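# Move hidden lab bottle from shelf to cart tray

## Task

On the supply shelving's third shelf (count from the bottom, which is shelf one), find the laboratory bottle standing behind the front row, carry it to the cart's top tray and leave it upright there. Everything else on that shelf must remain on the shelf, standing upright and not piled on each other. The bottle tipping over or ending up tilted means failure.

## Robot and tools

Robot: an omnidirectional wheeled base with a column about 1.7 m tall. A carriage rides up and down the column (lift_m, 0 to 1 m) and carries two six-joint arms, left and right, each ending in a five-finger hand. Arm bases sit about 0.57 m plus lift_m above the floor; carriage parts hang about 0.15 m lower. A hand point reaches about 0.78 m from its shoulder but only about 0.4 m below the arm base. The parked pose for each arm is joints 1 to 6 = 0, 0.05, 0.05, 1.45, 0, 0. Cameras: carriage_camera (fixed, facing forward, tilted about 20 degrees down), left_wrist_camera and right_wrist_camera (on the little-finger side, aimed at the hand point).

Frames: base frame has its origin on the floor under the base centre, x forward, y left, z up, in metres. The left_hand and right_hand readings are hand-point positions in this frame; they tend to read higher than the true hand, especially at long reach or under load. The odometry frame is the base frame as it was at scene start; base_odometry counts wheel turns only (slip counts as travel), with heading in rad, left positive, range -3.142 to 3.142.

Tool move: one action per call. Argument base holds exactly one relative command, an offset from where the base last reported itself: translate_m (forward +, -2 to 2 m), strafe_m (left +, -2 to 2 m) or rotate_rad (counter-clockwise +, -6.3 to 6.3 rad). Argument joints is a single dictionary for both arms, keyed by name, each value an absolute target: lift_m (m); left_/right_joint1_rad (-2.617 to 3.054, arm turn about vertical, 0 forward, + left); joint2 (0 to 3.141, shoulder: 0 upper arm back and level, 1.57 upright, 3.14 forward); joint3 (0 to 3.141, elbow, 0 folded, 3.14 straight); joint4 (-1.57 to 1.57, wrist pitch, + lifts fingertips); joint5 (-1.57 to 1.57, wrist yaw, + turns fingertips right); joint6 (-2.094 to 2.094, hand roll, + clockwise seen from forearm). Hand keys per side: _hand_little, _ring, _middle, _index, _thumb_turn, _thumb_bend, each -1 (closed) to +1 (open); thumb_turn -1 puts the thumb in front of the palm. _hand_force_limit (-1 to 1, maps to about 0 to 10 N fingertip, 15 N thumb) and _hand_speed (-0.96 to 1) are settings, not motions. Optional speeds caps top speed for that action: translate_m/strafe_m 0.02 to 0.5 m/s, rotate_rad 0.05 to 1.57 rad/s, lift_m 0.02 to 0.27 m/s (default 0.25). min_time_s (0.1 to 8 s) sets the shortest duration of each arm motion; 2 or more keeps hand paths straighter. cameras picks images (names above or all). blocking false returns within about half a second while motion continues. A move with no action just reports state and images. No action runs beyond 15 s; a move is cut at 14 s (time_out).

Other tools: wait(seconds 0 to 10, cameras) lets time pass; stop(cameras) brakes all your running motions (not an instant halt); zoom_image(camera, region [x0,y0,x1,y1] pixels, up to 504 by 504) enlarges part of the newest image; show_instructions shows the reference pages; finished_scene(scene 1) ends the scene permanently, after which the result must hold without the robot.

Results: base_status and joint_status report per motion: done, moving, off_target (resting short, maybe still pushing), not_followed (a built-in arm check withheld the command), contact_stop or time_out (unrequested stops; later queued move/wait/finished_scene calls in the same reply are skipped), limit_stop_at_motor_heat. on_its_own lists actions the robot took unasked. motor_effort gives percent of max (bracket = peak in last action). Joint torques, motor temperatures (one block per arm), hand stopped_by words (little, ring, middle, index, thumb_bend, thumb_turn: moving, target, force, stalled, fault) and per-finger load_n in N (positive = pushed open) are also listed. A lost grip shows as loads falling toward zero.

Gripping: each finger motor starts only when its target changes, halts at the target or when load reaches force_limit, then locks. For a gentle hold use hand_speed -0.94 or lower. To squeeze more, raise force_limit and send a more-closed target. The thumb in front plus fingers can wrap objects roughly 3.5 to 6.5 cm thick. The wrist bracket on the little-finger side can strike things.

Cautions: drive slowly near the shelf and cart; a contact_stop may leave the robot pressed, and a short drive back (about 0.2 m) usually frees it. Lowering onto something presses hard until the lift stop. Arms have no contact stop and keep pushing. Keep the two arms apart; pressing arm on arm can end the scene. Stretched or loaded arms heat up; at 100 °C the arm goes limp for 30 to 60 s, so park when MOTOR HOT appears. A high carriage, stretched loaded arms, or pulling on held objects risks tipping the robot over. Reach behind the front row without knocking front items over, keep the bottle vertical while carrying, set it down gently rather than dropping, and avoid hard hits on furniture. Occasionally a loose object may get nudged by an outside disturbance.

Each tool is called after "Call:" by a JSON object that holds its "method" and its "body".

Reference images:

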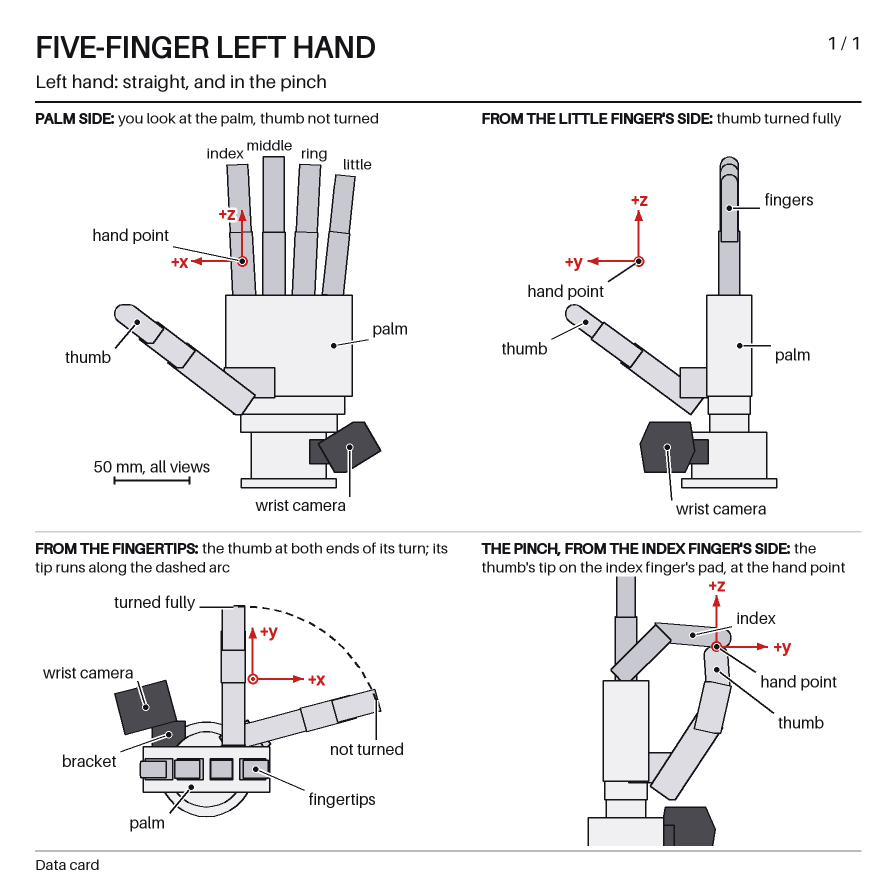

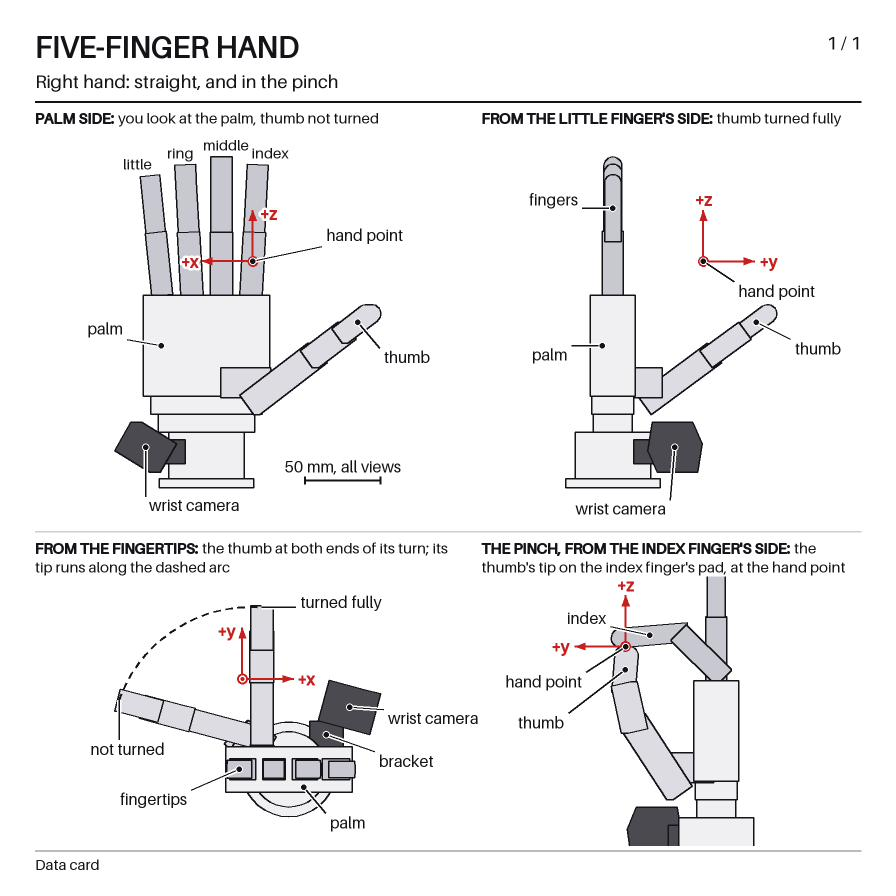

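## Session

Call:
{"method": "move", "body": {}}

Scene clock: 0.00 s.
Joint torques (N m): no reading
Motor temperatures (°C): left_arm=[19 30 28 30 18 20] | right_arm=[20 24 25 30 22 17]
base_odometry: x=+0.000 y=+0.000 heading=+0.000
base_status: not commanded
joint_positions: lift_m=+0.300 left_joint1_rad=-0.005 left_joint2_rad=+0.052 left_joint3_rad=+0.035 left_joint4_rad=+1.465 left_joint5_rad=+0.046 left_joint6_rad=+0.041 right_joint1_rad=+0.002 right_joint2_rad=+0.036 right_joint3_rad=+0.051 right_joint4_rad=+1.497 right_joint5_rad=-0.035 right_joint6_rad=+0.026 left_hand_little=+1.000 left_hand_ring=+1.000 left_hand_middle=+1.000 left_hand_index=+1.000 left_hand_thumb_turn=+1.000 left_hand_thumb_bend=+1.000 left_hand_force_limit=+0.000 left_hand_speed=-0.800 right_hand_little=+1.000 right_hand_ring=+1.000 right_hand_middle=+1.000 right_hand_index=+1.000 right_hand_thumb_turn=+1.000 right_hand_thumb_bend=+1.000 right_hand_force_limit=+0.000 right_hand_speed=-0.800
joint_status: not commanded
left_hand_stopped_by: target,target,target,target,target,target
right_hand_stopped_by: target,target,target,target,target,target
left_little_load_n: 0.0
left_ring_load_n: 0.0
left_middle_load_n: 0.0
left_index_load_n: 0.0
left_thumb_bend_load_n: 0.0
left_thumb_turn_load_n: 0.0
right_little_load_n: 0.0
right_ring_load_n: 0.0
right_middle_load_n: 0.0
right_index_load_n: 0.0
right_thumb_bend_load_n: 0.0
right_thumb_turn_load_n: 0.0
motor_effort: lift_m=+28 drive_wheels=+0
left_hand: x=+0.3233 y=+0.2803 z=+1.3355 quat_wxyz=(+0.717, -0.026, +0.061, -0.694) (m; base frame)
right_hand: x=+0.3024 y=-0.2788 z=+1.3452 quat_wxyz=(+0.717, -0.033, +0.009, -0.697) (m; base frame)
pictures: carriage_camera, left_wrist_camera, right_wrist_camera
Images, in order (width x height): carriage_camera 672x504, left_wrist_camera 672x504, right_wrist_camera 672x504.

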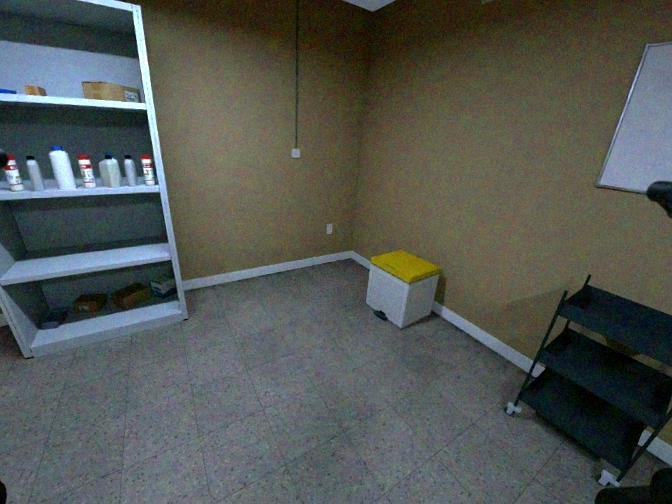

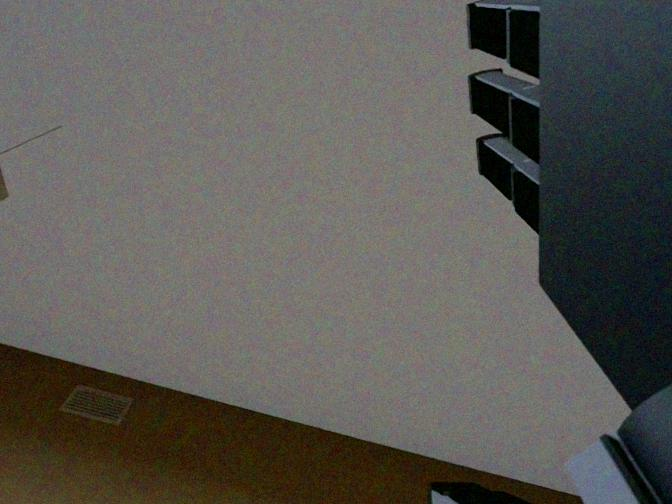

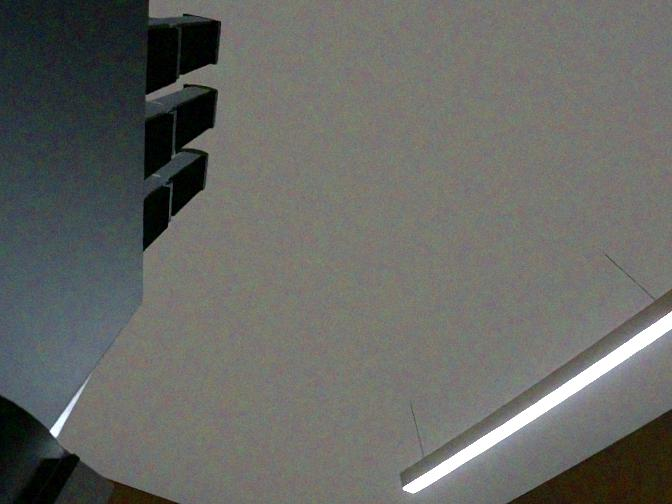

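Call:
{"method": "zoom_image", "body": {"camera": "carriage_camera", "region": [0, 60, 200, 220]}}

Call:
{"method": "zoom_image", "body": {"camera": "carriage_camera", "region": [480, 250, 672, 504]}}

Scaled by 2.520.

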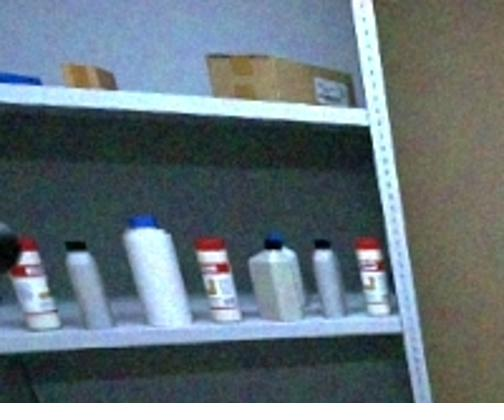

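Scaled by 1.984.

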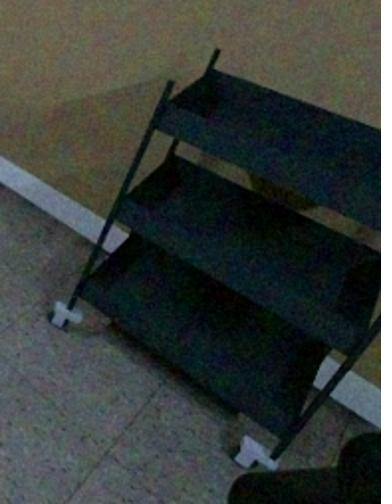

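Call:
{"method": "move", "body": {"base": {"rotate_rad": 0.6}, "speeds": {"rotate_rad": 0.6}, "joints": {"lift_m": 0.45}, "cameras": ["carriage_camera"]}}

Scene clock: 10.80 s.
Joint torques (N m): left_arm=[0.51 3.86 5.07 0.04 -0.1 -0.05] | right_arm=[-0.24 3.4 6.94 -0.15 0.01 0.05]
move: done
base_odometry: x=+0.000 y=+0.000 heading=+0.600
base_status: done
joint_positions: lift_m=+0.450 left_joint1_rad=-0.005 left_joint2_rad=+0.052 left_joint3_rad=+0.035 left_joint4_rad=+1.463 left_joint5_rad=+0.046 left_joint6_rad=+0.041 right_joint1_rad=+0.002 right_joint2_rad=+0.036 right_joint3_rad=+0.051 right_joint4_rad=+1.496 right_joint5_rad=-0.035 right_joint6_rad=+0.026 left_hand_little=+1.000 left_hand_ring=+1.000 left_hand_middle=+1.000 left_hand_index=+1.000 left_hand_thumb_turn=+1.000 left_hand_thumb_bend=+1.000 left_hand_force_limit=+0.000 left_hand_speed=-0.800 right_hand_little=+1.000 right_hand_ring=+1.000 right_hand_middle=+1.000 right_hand_index=+1.000 right_hand_thumb_turn=+1.000 right_hand_thumb_bend=+1.000 right_hand_force_limit=+0.000 right_hand_speed=-0.800
joint_status: all done
left_hand_stopped_by: target,target,target,target,target,target
right_hand_stopped_by: target,target,target,target,target,target
left_little_load_n: 0.0
left_ring_load_n: 0.0
left_middle_load_n: 0.5
left_index_load_n: 0.0
left_thumb_bend_load_n: 0.0
left_thumb_turn_load_n: 0.0
right_little_load_n: 0.0
right_ring_load_n: 0.0
right_middle_load_n: 0.0
right_index_load_n: 0.0
right_thumb_bend_load_n: 0.5
right_thumb_turn_load_n: 0.0
motor_effort: lift_m=+30(37) drive_wheels=+7(16)
left_hand: x=+0.3237 y=+0.2803 z=+1.4852 quat_wxyz=(+0.717, -0.026, +0.061, -0.694)
right_hand: x=+0.3027 y=-0.2788 z=+1.4949 quat_wxyz=(+0.717, -0.033, +0.009, -0.697)
Images, in order (width x height): carriage_camera 672x504.

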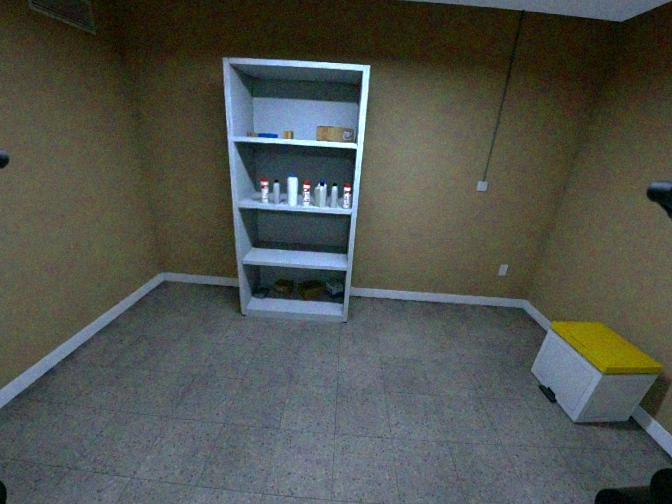

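Call:
{"method": "zoom_image", "body": {"camera": "carriage_camera", "region": [225, 120, 375, 240]}}

Scaled by 3.360.

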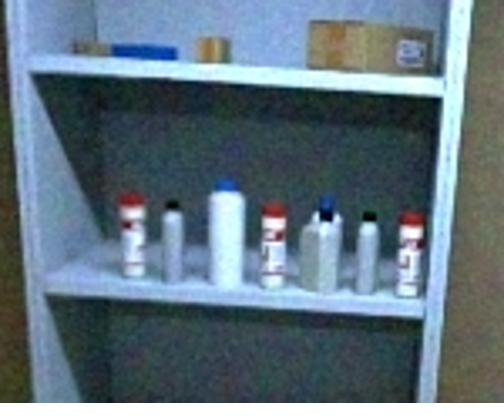

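Call:
{"method": "move", "body": {"base": {"rotate_rad": -0.1}, "cameras": []}}

Call:
{"method": "move", "body": {"base": {"translate_m": 1.1}, "joints": {"lift_m": 0.5}, "cameras": []}}

Call:
{"method": "move", "body": {"base": {"strafe_m": 0.5}, "cameras": ["carriage_camera"]}}

Call:
{"method": "zoom_image", "body": {"camera": "carriage_camera", "region": [136, 60, 536, 360]}}

Scene clock: 34.27 s.
Joint torques (N m): left_arm=[0.5 4.03 5.31 0.04 -0.1 -0.05] | right_arm=[-0.23 3.41 6.95 -0.15 0.01 0.05]
move: done
base_odometry: x=+0.000 y=+0.000 heading=+0.500
base_status: done
joint_positions: lift_m=+0.450 left_joint1_rad=-0.005 left_joint2_rad=+0.052 left_joint3_rad=+0.035 left_joint4_rad=+1.463 left_joint5_rad=+0.046 left_joint6_rad=+0.041 right_joint1_rad=+0.002 right_joint2_rad=+0.036 right_joint3_rad=+0.051 right_joint4_rad=+1.496 right_joint5_rad=-0.035 right_joint6_rad=+0.026 left_hand_little=+1.000 left_hand_ring=+1.000 left_hand_middle=+1.000 left_hand_index=+1.000 left_hand_thumb_turn=+1.000 left_hand_thumb_bend=+1.000 left_hand_force_limit=+0.000 left_hand_speed=-0.800 right_hand_little=+1.000 right_hand_ring=+1.000 right_hand_middle=+1.000 right_hand_index=+1.000 right_hand_thumb_turn=+1.000 right_hand_thumb_bend=+1.000 right_hand_force_limit=+0.000 right_hand_speed=-0.800
joint_status: not commanded
left_hand_stopped_by: target,target,target,target,target,target
right_hand_stopped_by: target,target,target,target,target,target
left_little_load_n: 0.0
left_ring_load_n: 0.0
left_middle_load_n: 0.0
left_index_load_n: 0.0
left_thumb_bend_load_n: 0.0
left_thumb_turn_load_n: 0.0
right_little_load_n: 0.0
right_ring_load_n: 0.0
right_middle_load_n: 0.0
right_index_load_n: 0.0
right_thumb_bend_load_n: 0.0
right_thumb_turn_load_n: 0.0
motor_effort: lift_m=+30(30) drive_wheels=-4(10)
left_hand: x=+0.3238 y=+0.2803 z=+1.4852 quat_wxyz=(+0.717, -0.027, +0.061, -0.694)
right_hand: x=+0.3027 y=-0.2788 z=+1.4949 quat_wxyz=(+0.717, -0.033, +0.009, -0.697)

Scene clock: 38.77 s.
Joint torques (N m): left_arm=[0.5 3.88 5.14 0.08 -0.1 -0.05] | right_arm=[-0.23 3.44 6.99 -0.12 0 0.05]
move: done
base_odometry: x=+0.965 y=+0.528 heading=+0.501
base_status: done
joint_positions: lift_m=+0.500 left_joint1_rad=-0.005 left_joint2_rad=+0.052 left_joint3_rad=+0.035 left_joint4_rad=+1.462 left_joint5_rad=+0.046 left_joint6_rad=+0.041 right_joint1_rad=+0.002 right_joint2_rad=+0.036 right_joint3_rad=+0.052 right_joint4_rad=+1.494 right_joint5_rad=-0.035 right_joint6_rad=+0.026 left_hand_little=+1.000 left_hand_ring=+1.000 left_hand_middle=+1.000 left_hand_index=+1.000 left_hand_thumb_turn=+1.000 left_hand_thumb_bend=+1.000 left_hand_force_limit=+0.000 left_hand_speed=-0.800 right_hand_little=+1.000 right_hand_ring=+1.000 right_hand_middle=+1.000 right_hand_index=+1.000 right_hand_thumb_turn=+1.000 right_hand_thumb_bend=+1.000 right_hand_force_limit=+0.000 right_hand_speed=-0.800
joint_status: all done
left_hand_stopped_by: target,target,target,target,target,target
right_hand_stopped_by: target,target,target,target,target,target
left_little_load_n: 0.0
left_ring_load_n: 0.0
left_middle_load_n: 0.0
left_index_load_n: 0.0
left_thumb_bend_load_n: 0.0
left_thumb_turn_load_n: 0.5
right_little_load_n: 0.0
right_ring_load_n: 0.0
right_middle_load_n: 0.0
right_index_load_n: 0.0
right_thumb_bend_load_n: 0.0
right_thumb_turn_load_n: 0.0
motor_effort: lift_m=+30(37) drive_wheels=-7(25)
left_hand: x=+0.3238 y=+0.2803 z=+1.5352 quat_wxyz=(+0.717, -0.027, +0.061, -0.694)
right_hand: x=+0.3029 y=-0.2788 z=+1.5449 quat_wxyz=(+0.717, -0.034, +0.010, -0.697)

Scene clock: 41.90 s.
Joint torques (N m): left_arm=[0.51 3.9 5.14 0.07 -0.1 -0.05] | right_arm=[-0.12 3.41 6.99 -0.13 0 0.06]
move: done
base_odometry: x=+0.725 y=+0.967 heading=+0.500
base_status: done
joint_positions: lift_m=+0.500 left_joint1_rad=-0.005 left_joint2_rad=+0.052 left_joint3_rad=+0.035 left_joint4_rad=+1.462 left_joint5_rad=+0.046 left_joint6_rad=+0.041 right_joint1_rad=+0.001 right_joint2_rad=+0.036 right_joint3_rad=+0.052 right_joint4_rad=+1.495 right_joint5_rad=-0.035 right_joint6_rad=+0.026 left_hand_little=+1.000 left_hand_ring=+1.000 left_hand_middle=+1.000 left_hand_index=+1.000 left_hand_thumb_turn=+1.000 left_hand_thumb_bend=+1.000 left_hand_force_limit=+0.000 left_hand_speed=-0.800 right_hand_little=+1.000 right_hand_ring=+1.000 right_hand_middle=+1.000 right_hand_index=+1.000 right_hand_thumb_turn=+1.000 right_hand_thumb_bend=+1.000 right_hand_force_limit=+0.000 right_hand_speed=-0.800
joint_status: not commanded
left_hand_stopped_by: target,target,target,target,target,target
right_hand_stopped_by: target,target,target,target,target,target
left_little_load_n: 0.0
left_ring_load_n: 0.0
left_middle_load_n: 0.0
left_index_load_n: 0.0
left_thumb_bend_load_n: 0.0
left_thumb_turn_load_n: 0.0
right_little_load_n: 0.0
right_ring_load_n: 0.0
right_middle_load_n: 0.0
right_index_load_n: 0.0
right_thumb_bend_load_n: 0.0
right_thumb_turn_load_n: 0.0
motor_effort: lift_m=+30(30) drive_wheels=-3(15)
left_hand: x=+0.3237 y=+0.2803 z=+1.5353 quat_wxyz=(+0.717, -0.026, +0.061, -0.694)
right_hand: x=+0.3029 y=-0.2789 z=+1.5449 quat_wxyz=(+0.716, -0.033, +0.010, -0.697)
Images, in order (width x height): carriage_camera 672x504.

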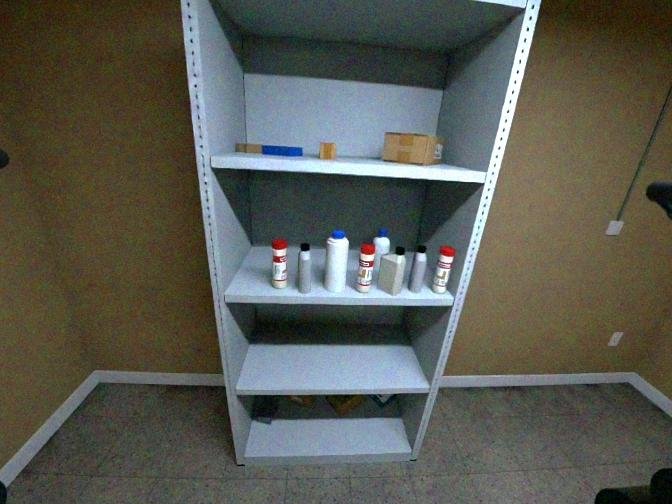

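Scaled by 1.260.

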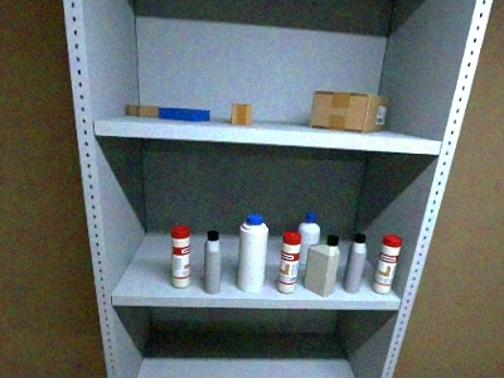

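Call:
{"method": "zoom_image", "body": {"camera": "carriage_camera", "region": [330, 215, 460, 310]}}

Call:
{"method": "zoom_image", "body": {"camera": "carriage_camera", "region": [200, 140, 500, 320]}}

Scaled by 3.877.

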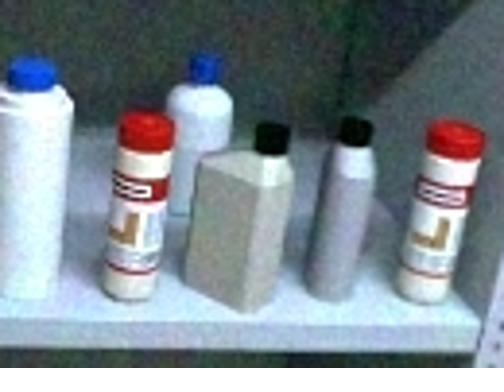

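Scaled by 1.680.

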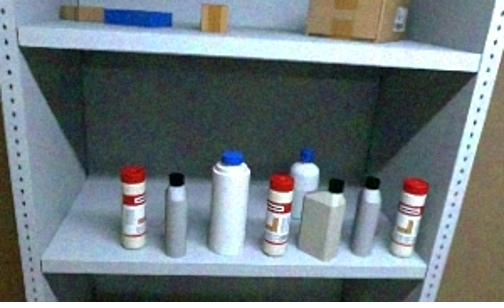

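Call:
{"method": "move", "body": {"joints": {"lift_m": 0.8}, "cameras": ["carriage_camera"]}}

Call:
{"method": "zoom_image", "body": {"camera": "carriage_camera", "region": [180, 200, 500, 440]}}

Scene clock: 94.77 s.
Joint torques (N m): left_arm=[0.51 3.85 5.15 -0.01 -0.1 -0.05] | right_arm=[-0.13 3.41 6.98 -0.15 0.01 0.05]
move: done
base_odometry: x=+0.725 y=+0.967 heading=+0.500
base_status: not commanded
joint_positions: lift_m=+0.800 left_joint1_rad=-0.005 left_joint2_rad=+0.052 left_joint3_rad=+0.035 left_joint4_rad=+1.462 left_joint5_rad=+0.046 left_joint6_rad=+0.041 right_joint1_rad=+0.001 right_joint2_rad=+0.036 right_joint3_rad=+0.052 right_joint4_rad=+1.495 right_joint5_rad=-0.035 right_joint6_rad=+0.026 left_hand_little=+1.000 left_hand_ring=+1.000 left_hand_middle=+1.000 left_hand_index=+1.000 left_hand_thumb_turn=+1.000 left_hand_thumb_bend=+1.000 left_hand_force_limit=+0.000 left_hand_speed=-0.800 right_hand_little=+1.000 right_hand_ring=+1.000 right_hand_middle=+1.000 right_hand_index=+1.000 right_hand_thumb_turn=+1.000 right_hand_thumb_bend=+1.000 right_hand_force_limit=+0.000 right_hand_speed=-0.800
joint_status: all done
left_hand_stopped_by: target,target,target,target,target,target
right_hand_stopped_by: target,target,target,target,target,target
left_little_load_n: 0.0
left_ring_load_n: 0.0
left_middle_load_n: 0.0
left_index_load_n: 0.0
left_thumb_bend_load_n: 0.0
left_thumb_turn_load_n: 0.0
right_little_load_n: 0.0
right_ring_load_n: 0.0
right_middle_load_n: 0.0
right_index_load_n: 0.0
right_thumb_bend_load_n: 0.0
right_thumb_turn_load_n: 0.5
motor_effort: lift_m=+30(37) drive_wheels=-3(3)
left_hand: x=+0.3237 y=+0.2803 z=+1.8353 quat_wxyz=(+0.717, -0.026, +0.061, -0.694)
right_hand: x=+0.3028 y=-0.2789 z=+1.8450 quat_wxyz=(+0.716, -0.033, +0.009, -0.697)
Images, in order (width x height): carriage_camera 672x504.

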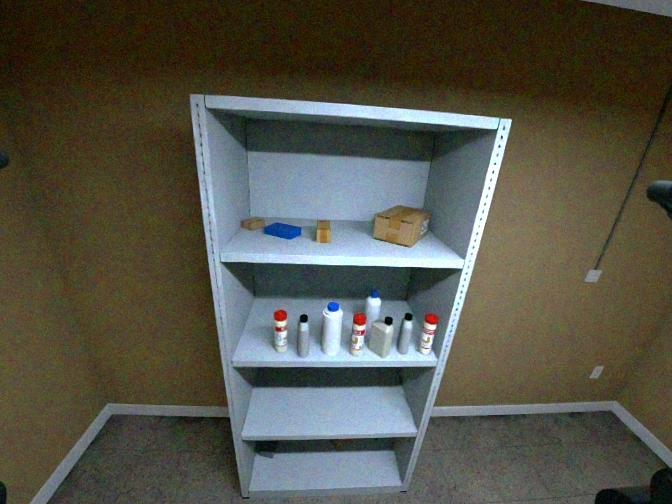

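Scaled by 1.575.

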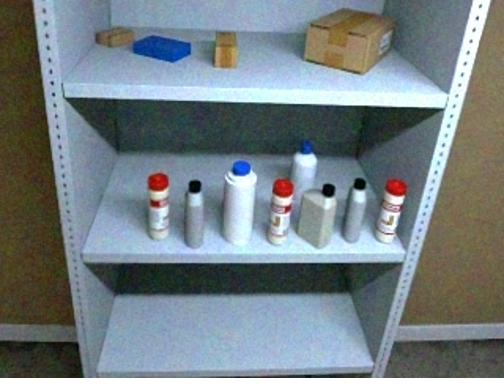

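Call:
{"method": "move", "body": {"base": {"rotate_rad": 0.075}, "joints": {"lift_m": 0.4}, "cameras": []}}

Call:
{"method": "move", "body": {"base": {"translate_m": -0.2}, "cameras": []}}

Call:
{"method": "move", "body": {"joints": {"right_joint2_rad": 1.57, "right_joint3_rad": 1.57, "right_joint4_rad": 0, "right_joint5_rad": 0, "right_joint6_rad": 0, "right_hand_thumb_turn": -1}, "min_time_s": 3, "cameras": ["all"]}}

Scene clock: 239.37 s.
Joint torques (N m): left_arm=[0.51 3.78 5.01 0.05 -0.1 -0.05] | right_arm=[-0.13 3.43 6.98 -0.14 0.01 0.05]
move: done
base_odometry: x=+0.725 y=+0.967 heading=+0.575
base_status: done
joint_positions: lift_m=+0.400 left_joint1_rad=-0.005 left_joint2_rad=+0.052 left_joint3_rad=+0.035 left_joint4_rad=+1.462 left_joint5_rad=+0.046 left_joint6_rad=+0.041 right_joint1_rad=+0.001 right_joint2_rad=+0.036 right_joint3_rad=+0.052 right_joint4_rad=+1.495 right_joint5_rad=-0.035 right_joint6_rad=+0.026 left_hand_little=+1.000 left_hand_ring=+1.000 left_hand_middle=+1.000 left_hand_index=+1.000 left_hand_thumb_turn=+1.000 left_hand_thumb_bend=+1.000 left_hand_force_limit=+0.000 left_hand_speed=-0.800 right_hand_little=+1.000 right_hand_ring=+1.000 right_hand_middle=+1.000 right_hand_index=+1.000 right_hand_thumb_turn=+1.000 right_hand_thumb_bend=+1.000 right_hand_force_limit=+0.000 right_hand_speed=-0.800
joint_status: all done
left_hand_stopped_by: target,target,target,target,target,target
right_hand_stopped_by: target,target,target,target,target,target
left_little_load_n: 0.0
left_ring_load_n: 0.0
left_middle_load_n: 0.0
left_index_load_n: 0.0
left_thumb_bend_load_n: 0.0
left_thumb_turn_load_n: 0.0
right_little_load_n: 0.0
right_ring_load_n: 0.0
right_middle_load_n: 0.0
right_index_load_n: 0.0
right_thumb_bend_load_n: 0.0
right_thumb_turn_load_n: 0.0
motor_effort: lift_m=+24(25) drive_wheels=-3(12)
left_hand: x=+0.3239 y=+0.2803 z=+1.4356 quat_wxyz=(+0.717, -0.027, +0.061, -0.694)
right_hand: x=+0.3027 y=-0.2789 z=+1.4454 quat_wxyz=(+0.716, -0.033, +0.009, -0.697)

Scene clock: 241.53 s.
Joint torques (N m): left_arm=[0.5 3.84 5.18 0.01 -0.1 -0.06] | right_arm=[-0.14 3.4 6.98 -0.13 0.01 0.06]
move: done
base_odometry: x=+0.557 y=+0.859 heading=+0.575
base_status: done
joint_positions: lift_m=+0.400 left_joint1_rad=-0.005 left_joint2_rad=+0.052 left_joint3_rad=+0.035 left_joint4_rad=+1.465 left_joint5_rad=+0.046 left_joint6_rad=+0.041 right_joint1_rad=+0.001 right_joint2_rad=+0.036 right_joint3_rad=+0.052 right_joint4_rad=+1.496 right_joint5_rad=-0.035 right_joint6_rad=+0.026 left_hand_little=+1.000 left_hand_ring=+1.000 left_hand_middle=+1.000 left_hand_index=+1.000 left_hand_thumb_turn=+1.000 left_hand_thumb_bend=+1.000 left_hand_force_limit=+0.000 left_hand_speed=-0.800 right_hand_little=+1.000 right_hand_ring=+1.000 right_hand_middle=+1.000 right_hand_index=+1.000 right_hand_thumb_turn=+1.000 right_hand_thumb_bend=+1.000 right_hand_force_limit=+0.000 right_hand_speed=-0.800
joint_status: not commanded
left_hand_stopped_by: target,target,target,target,target,target
right_hand_stopped_by: target,target,target,target,target,target
left_little_load_n: 0.0
left_ring_load_n: 0.0
left_middle_load_n: 0.0
left_index_load_n: 0.0
left_thumb_bend_load_n: 0.0
left_thumb_turn_load_n: 0.0
right_little_load_n: -0.5
right_ring_load_n: 0.0
right_middle_load_n: 0.0
right_index_load_n: 0.0
right_thumb_bend_load_n: 0.0
right_thumb_turn_load_n: 0.0
motor_effort: lift_m=+24(25) drive_wheels=-1(15)
left_hand: x=+0.3231 y=+0.2803 z=+1.4359 quat_wxyz=(+0.717, -0.026, +0.060, -0.694)
right_hand: x=+0.3026 y=-0.2789 z=+1.4455 quat_wxyz=(+0.716, -0.033, +0.009, -0.697)

Scene clock: 247.17 s.
Joint torques (N m): left_arm=[0.5 3.9 5.14 0.02 -0.1 -0.05] | right_arm=[-0.13 -6.17 11.93 1.93 0.08 -0.01]
move: done
base_odometry: x=+0.557 y=+0.859 heading=+0.575
base_status: not commanded
joint_positions: lift_m=+0.400 left_joint1_rad=-0.005 left_joint2_rad=+0.052 left_joint3_rad=+0.035 left_joint4_rad=+1.465 left_joint5_rad=+0.046 left_joint6_rad=+0.041 right_joint1_rad=+0.001 right_joint2_rad=+1.552 right_joint3_rad=+1.542 right_joint4_rad=+0.012 right_joint5_rad=-0.012 right_joint6_rad=+0.006 left_hand_little=+1.000 left_hand_ring=+1.000 left_hand_middle=+1.000 left_hand_index=+1.000 left_hand_thumb_turn=+1.000 left_hand_thumb_bend=+1.000 left_hand_force_limit=+0.000 left_hand_speed=-0.800 right_hand_little=+1.000 right_hand_ring=+1.000 right_hand_middle=+1.000 right_hand_index=+1.000 right_hand_thumb_turn=-1.000 right_hand_thumb_bend=+1.000 right_hand_force_limit=+0.000 right_hand_speed=-0.800
joint_status: all done
left_hand_stopped_by: target,target,target,target,target,target
right_hand_stopped_by: target,target,target,target,target,target
left_little_load_n: 0.0
left_ring_load_n: 0.0
left_middle_load_n: 0.0
left_index_load_n: 0.0
left_thumb_bend_load_n: 0.0
left_thumb_turn_load_n: 0.0
right_little_load_n: 0.0
right_ring_load_n: 0.0
right_middle_load_n: 0.0
right_index_load_n: 0.0
right_thumb_bend_load_n: 0.0
right_thumb_turn_load_n: 0.0
motor_effort: lift_m=+24(25) drive_wheels=+0(1)
left_hand: x=+0.3231 y=+0.2803 z=+1.4359 quat_wxyz=(+0.717, -0.026, +0.060, -0.694)
right_hand: x=+0.7560 y=-0.2841 z=+1.3711 quat_wxyz=(+0.505, -0.501, +0.498, -0.496)
pictures: carriage_camera, left_wrist_camera, right_wrist_camera
Images, in order (width x height): carriage_camera 672x504, left_wrist_camera 672x504, right_wrist_camera 672x504.

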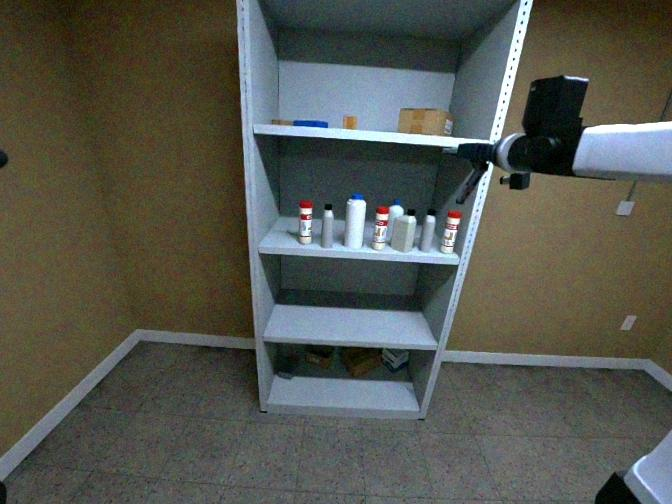

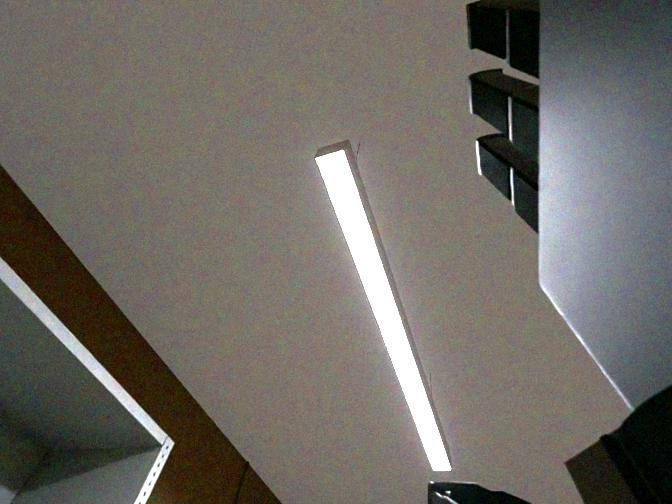

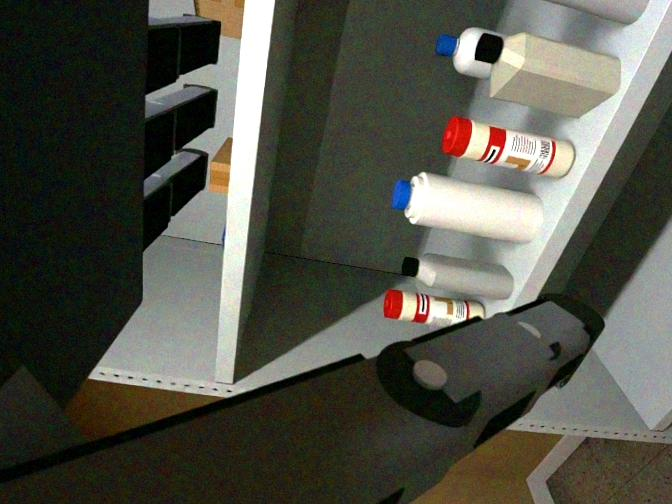

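Call:
{"method": "move", "body": {"joints": {"right_joint3_rad": 1.2}, "cameras": ["carriage_camera", "right_wrist_camera"]}}

Scene clock: 261.10 s.
Joint torques (N m): left_arm=[0.5 3.95 5.08 0.02 -0.1 -0.05] | right_arm=[-0.13 -7.09 8.76 2.05 0.07 -0.01]
Motor temperatures (°C): left_arm=[19 30 30 27 18 19] | right_arm=[19 24 30 31 21 16]
move: done
base_odometry: x=+0.557 y=+0.859 heading=+0.575
base_status: not commanded
joint_positions: lift_m=+0.400 left_joint1_rad=-0.005 left_joint2_rad=+0.052 left_joint3_rad=+0.035 left_joint4_rad=+1.465 left_joint5_rad=+0.046 left_joint6_rad=+0.041 right_joint1_rad=+0.001 right_joint2_rad=+1.561 right_joint3_rad=+1.206 right_joint4_rad=-0.007 right_joint5_rad=-0.012 right_joint6_rad=+0.006 left_hand_little=+1.000 left_hand_ring=+1.000 left_hand_middle=+1.000 left_hand_index=+1.000 left_hand_thumb_turn=+1.000 left_hand_thumb_bend=+1.000 left_hand_force_limit=+0.000 left_hand_speed=-0.800 right_hand_little=+1.000 right_hand_ring=+1.000 right_hand_middle=+1.000 right_hand_index=+1.000 right_hand_thumb_turn=-1.000 right_hand_thumb_bend=+1.000 right_hand_force_limit=+0.000 right_hand_speed=-0.800
joint_status: all done
left_hand_stopped_by: target,target,target,target,target,target
right_hand_stopped_by: target,target,target,target,target,target
left_little_load_n: 0.0
left_ring_load_n: 0.0
left_middle_load_n: 0.0
left_index_load_n: 0.0
left_thumb_bend_load_n: 0.0
left_thumb_turn_load_n: 0.0
right_little_load_n: 0.0
right_ring_load_n: 0.0
right_middle_load_n: 0.0
right_index_load_n: 0.0
right_thumb_bend_load_n: 0.0
right_thumb_turn_load_n: 0.0
motor_effort: lift_m=+24(25) drive_wheels=-1(1)
left_hand: x=+0.3231 y=+0.2803 z=+1.4359 quat_wxyz=(+0.717, -0.026, +0.060, -0.694)
right_hand: x=+0.7245 y=-0.2842 z=+1.1932 quat_wxyz=(+0.407, -0.583, +0.581, -0.397)
Images, in order (width x height): carriage_camera 672x504, right_wrist_camera 672x504.

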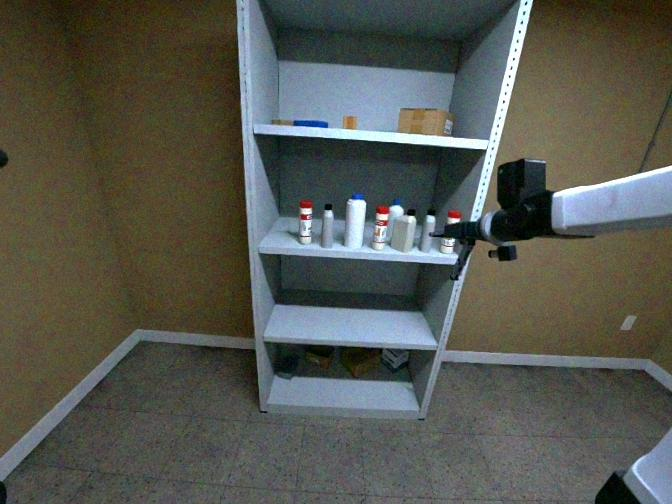

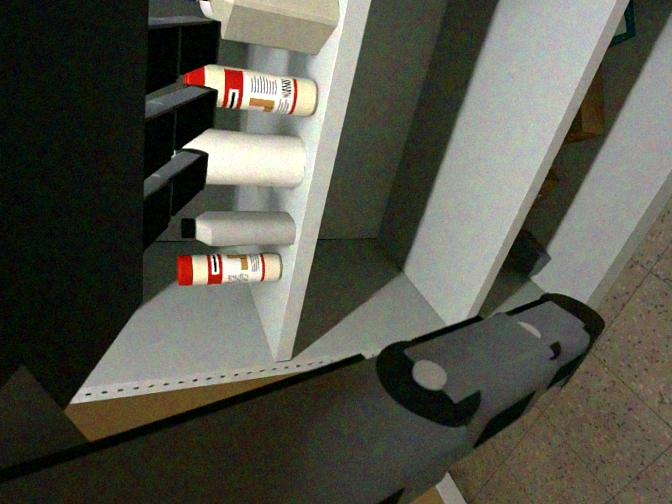

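Call:
{"method": "move", "body": {"base": {"translate_m": 0.25}, "speeds": {"translate_m": 0.25}, "cameras": ["carriage_camera", "right_wrist_camera"]}}

Call:
{"method": "zoom_image", "body": {"camera": "carriage_camera", "region": [200, 130, 520, 370]}}

Scene clock: 305.03 s.
Joint torques (N m): left_arm=[0.51 3.79 5.16 0.05 -0.1 -0.05] | right_arm=[-0.17 -7.12 8.77 1.99 0.05 -0.01]
move: done
base_odometry: x=+0.767 y=+0.995 heading=+0.575
base_status: done
joint_positions: lift_m=+0.400 left_joint1_rad=-0.005 left_joint2_rad=+0.052 left_joint3_rad=+0.035 left_joint4_rad=+1.462 left_joint5_rad=+0.046 left_joint6_rad=+0.041 right_joint1_rad=+0.001 right_joint2_rad=+1.561 right_joint3_rad=+1.206 right_joint4_rad=-0.001 right_joint5_rad=-0.009 right_joint6_rad=+0.006 left_hand_little=+1.000 left_hand_ring=+1.000 left_hand_middle=+1.000 left_hand_index=+1.000 left_hand_thumb_turn=+1.000 left_hand_thumb_bend=+1.000 left_hand_force_limit=+0.000 left_hand_speed=-0.800 right_hand_little=+1.000 right_hand_ring=+1.000 right_hand_middle=+1.000 right_hand_index=+1.000 right_hand_thumb_turn=-1.000 right_hand_thumb_bend=+1.000 right_hand_force_limit=+0.000 right_hand_speed=-0.800
joint_status: not commanded
left_hand_stopped_by: target,target,target,target,target,target
right_hand_stopped_by: target,target,target,target,target,target
left_little_load_n: 0.0
left_ring_load_n: 0.0
left_middle_load_n: 0.0
left_index_load_n: 0.0
left_thumb_bend_load_n: 0.0
left_thumb_turn_load_n: 0.0
right_little_load_n: 0.0
right_ring_load_n: 0.0
right_middle_load_n: 0.0
right_index_load_n: 0.0
right_thumb_bend_load_n: 0.0
right_thumb_turn_load_n: 0.0
motor_effort: lift_m=+24(25) drive_wheels=-3(13)
left_hand: x=+0.3239 y=+0.2803 z=+1.4356 quat_wxyz=(+0.717, -0.027, +0.061, -0.694)
right_hand: x=+0.7255 y=-0.2847 z=+1.1946 quat_wxyz=(+0.408, -0.581, +0.580, -0.400)
Images, in order (width x height): carriage_camera 672x504, right_wrist_camera 672x504.

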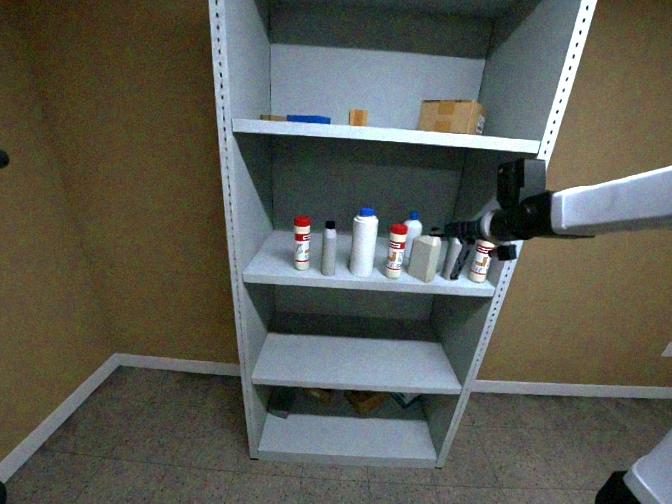

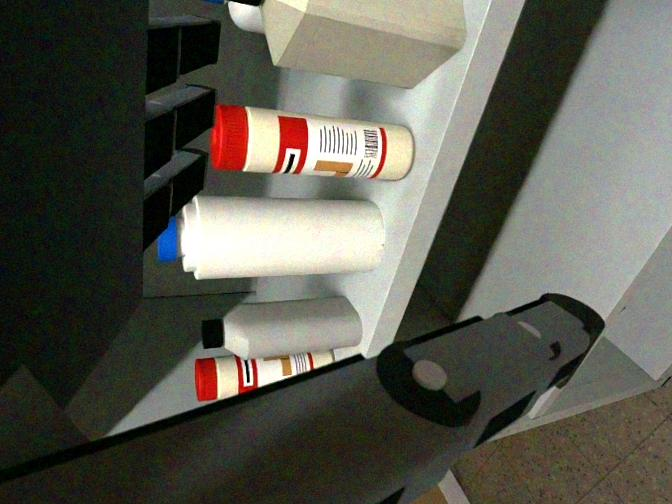

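Scaled by 1.575.

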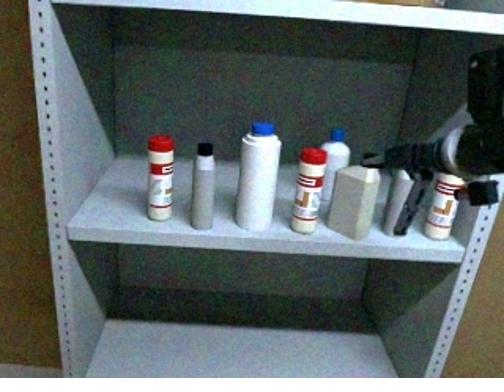

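Call:
{"method": "move", "body": {"base": {"rotate_rad": -0.035}, "joints": {"lift_m": 0.5, "right_joint3_rad": 1.26}, "cameras": ["carriage_camera", "right_wrist_camera"]}}

Call:
{"method": "zoom_image", "body": {"camera": "carriage_camera", "region": [200, 130, 520, 370]}}

Scene clock: 371.07 s.
Joint torques (N m): left_arm=[0.51 3.92 5.09 0.06 -0.1 -0.05] | right_arm=[-0.02 -7.39 10.67 1.95 0.02 -0.02]
move: done
base_odometry: x=+0.767 y=+0.995 heading=+0.541
base_status: done
joint_positions: lift_m=+0.500 left_joint1_rad=-0.005 left_joint2_rad=+0.052 left_joint3_rad=+0.035 left_joint4_rad=+1.462 left_joint5_rad=+0.046 left_joint6_rad=+0.041 right_joint1_rad=+0.000 right_joint2_rad=+1.562 right_joint3_rad=+1.246 right_joint4_rad=+0.009 right_joint5_rad=-0.006 right_joint6_rad=+0.006 left_hand_little=+1.000 left_hand_ring=+1.000 left_hand_middle=+1.000 left_hand_index=+1.000 left_hand_thumb_turn=+1.000 left_hand_thumb_bend=+1.000 left_hand_force_limit=+0.000 left_hand_speed=-0.800 right_hand_little=+1.000 right_hand_ring=+1.000 right_hand_middle=+1.000 right_hand_index=+1.000 right_hand_thumb_turn=-1.000 right_hand_thumb_bend=+1.000 right_hand_force_limit=+0.000 right_hand_speed=-0.800
joint_status: all done
left_hand_stopped_by: target,target,target,target,target,target
right_hand_stopped_by: target,target,target,target,target,target
left_little_load_n: 0.0
left_ring_load_n: 0.0
left_middle_load_n: 0.0
left_index_load_n: 0.0
left_thumb_bend_load_n: 0.0
left_thumb_turn_load_n: 0.0
right_little_load_n: 0.0
right_ring_load_n: 0.0
right_middle_load_n: 0.0
right_index_load_n: 0.0
right_thumb_bend_load_n: 0.0
right_thumb_turn_load_n: 0.0
motor_effort: lift_m=+30(37) drive_wheels=-7(10)
left_hand: x=+0.3239 y=+0.2803 z=+1.5351 quat_wxyz=(+0.717, -0.027, +0.061, -0.694)
right_hand: x=+0.7338 y=-0.2858 z=+1.3150 quat_wxyz=(+0.420, -0.570, +0.571, -0.415)
Images, in order (width x height): carriage_camera 672x504, right_wrist_camera 672x504.

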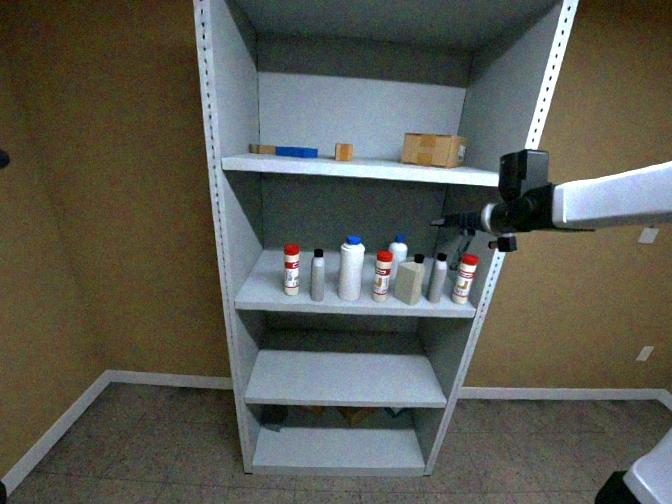

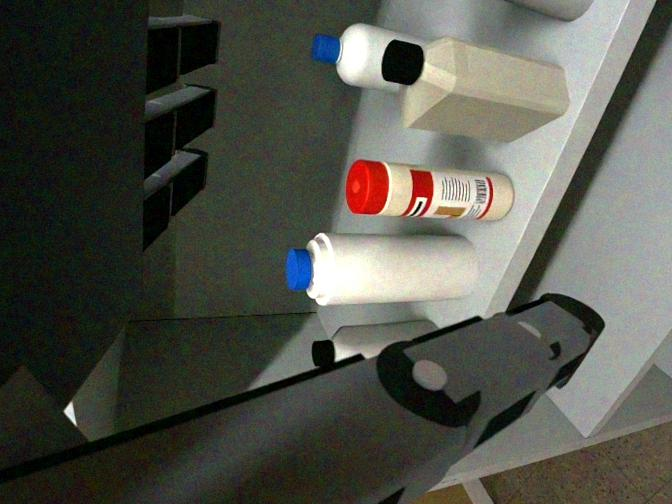

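Scaled by 1.575.

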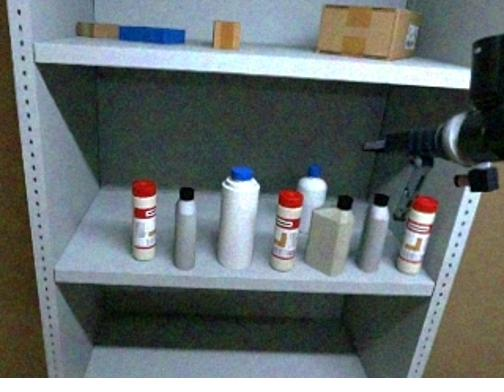

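Call:
{"method": "move", "body": {"base": {"strafe_m": 0.07}, "joints": {"lift_m": 0.4}, "cameras": []}}

Call:
{"method": "move", "body": {"base": {"translate_m": 0.2}, "speeds": {"translate_m": 0.15}, "cameras": ["carriage_camera", "right_wrist_camera"]}}

Call:
{"method": "zoom_image", "body": {"camera": "carriage_camera", "region": [200, 180, 560, 420]}}

Scene clock: 405.40 s.
Joint torques (N m): left_arm=[0.51 3.85 5.29 0.02 -0.1 -0.05] | right_arm=[-0.35 -7.28 10.55 2.03 -0.01 -0.01]
Motor temperatures (°C): left_arm=[19 29 30 25 18 19] | right_arm=[19 26 33 37 21 16]
move: done
base_odometry: x=+0.731 y=+1.055 heading=+0.541
base_status: done
joint_positions: lift_m=+0.400 left_joint1_rad=-0.005 left_joint2_rad=+0.052 left_joint3_rad=+0.035 left_joint4_rad=+1.462 left_joint5_rad=+0.046 left_joint6_rad=+0.041 right_joint1_rad=+0.003 right_joint2_rad=+1.562 right_joint3_rad=+1.247 right_joint4_rad=-0.002 right_joint5_rad=-0.005 right_joint6_rad=+0.006 left_hand_little=+1.000 left_hand_ring=+1.000 left_hand_middle=+1.000 left_hand_index=+1.000 left_hand_thumb_turn=+1.000 left_hand_thumb_bend=+1.000 left_hand_force_limit=+0.000 left_hand_speed=-0.800 right_hand_little=+1.000 right_hand_ring=+1.000 right_hand_middle=+1.000 right_hand_index=+1.000 right_hand_thumb_turn=-1.000 right_hand_thumb_bend=+1.000 right_hand_force_limit=+0.000 right_hand_speed=-0.800
joint_status: all done
left_hand_stopped_by: target,target,target,target,target,target
right_hand_stopped_by: target,target,target,target,target,target
left_little_load_n: 0.0
left_ring_load_n: 0.0
left_middle_load_n: 0.0
left_index_load_n: 0.0
left_thumb_bend_load_n: 0.0
left_thumb_turn_load_n: 0.0
right_little_load_n: 0.0
right_ring_load_n: 0.0
right_middle_load_n: 0.0
right_index_load_n: 0.0
right_thumb_bend_load_n: 0.0
right_thumb_turn_load_n: 0.0
motor_effort: lift_m=+24(25) drive_wheels=-2(11)
left_hand: x=+0.3239 y=+0.2803 z=+1.4356 quat_wxyz=(+0.717, -0.027, +0.061, -0.694)
right_hand: x=+0.7325 y=-0.2843 z=+1.2136 quat_wxyz=(+0.418, -0.573, +0.573, -0.411)

Scene clock: 407.73 s.
Joint torques (N m): left_arm=[0.51 3.93 5.09 0.06 -0.1 -0.05] | right_arm=[-0.32 -7.3 10.55 2 0.01 -0.01]
move: done
base_odometry: x=+0.902 y=+1.158 heading=+0.541
base_status: done
joint_positions: lift_m=+0.400 left_joint1_rad=-0.005 left_joint2_rad=+0.052 left_joint3_rad=+0.035 left_joint4_rad=+1.463 left_joint5_rad=+0.046 left_joint6_rad=+0.041 right_joint1_rad=+0.003 right_joint2_rad=+1.562 right_joint3_rad=+1.247 right_joint4_rad=+0.000 right_joint5_rad=-0.005 right_joint6_rad=+0.006 left_hand_little=+1.000 left_hand_ring=+1.000 left_hand_middle=+1.000 left_hand_index=+1.000 left_hand_thumb_turn=+1.000 left_hand_thumb_bend=+1.000 left_hand_force_limit=+0.000 left_hand_speed=-0.800 right_hand_little=+1.000 right_hand_ring=+1.000 right_hand_middle=+1.000 right_hand_index=+1.000 right_hand_thumb_turn=-1.000 right_hand_thumb_bend=+1.000 right_hand_force_limit=+0.000 right_hand_speed=-0.800
joint_status: not commanded
left_hand_stopped_by: target,target,target,target,target,target
right_hand_stopped_by: target,target,target,target,target,target
left_little_load_n: 0.0
left_ring_load_n: 0.0
left_middle_load_n: 0.0
left_index_load_n: 0.0
left_thumb_bend_load_n: -0.5
left_thumb_turn_load_n: 0.0
right_little_load_n: 0.0
right_ring_load_n: 0.0
right_middle_load_n: 0.0
right_index_load_n: 0.0
right_thumb_bend_load_n: 0.0
right_thumb_turn_load_n: 0.0
motor_effort: lift_m=+24(25) drive_wheels=-4(14)
left_hand: x=+0.3237 y=+0.2803 z=+1.4356 quat_wxyz=(+0.717, -0.026, +0.061, -0.694)
right_hand: x=+0.7327 y=-0.2843 z=+1.2141 quat_wxyz=(+0.419, -0.572, +0.572, -0.412)
Images, in order (width x height): carriage_camera 672x504, right_wrist_camera 672x504.

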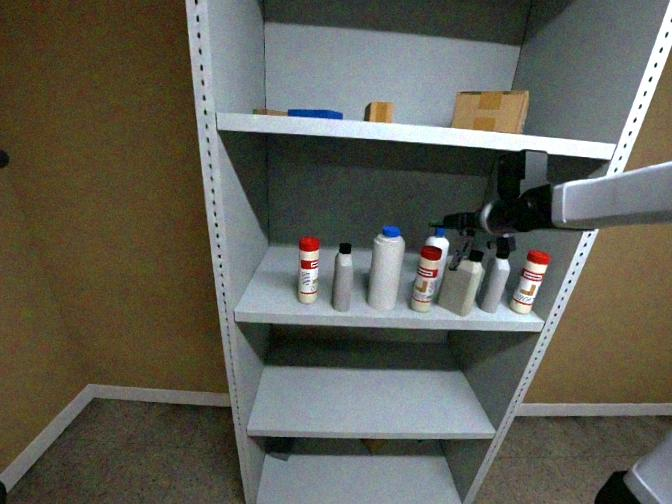

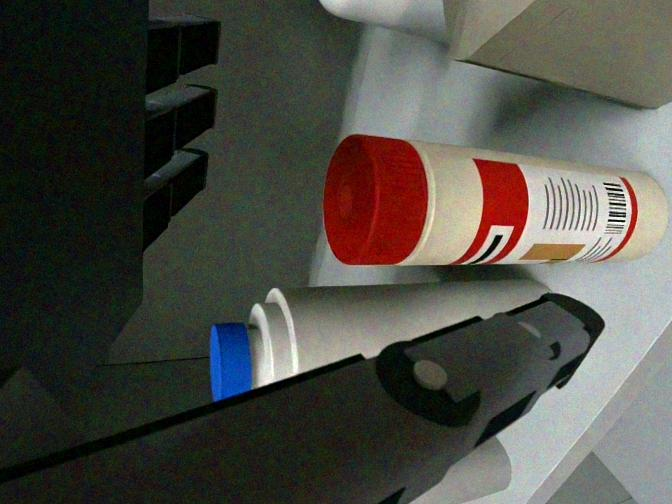

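Scaled by 1.400.

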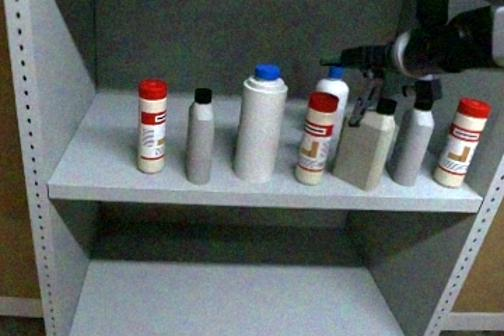

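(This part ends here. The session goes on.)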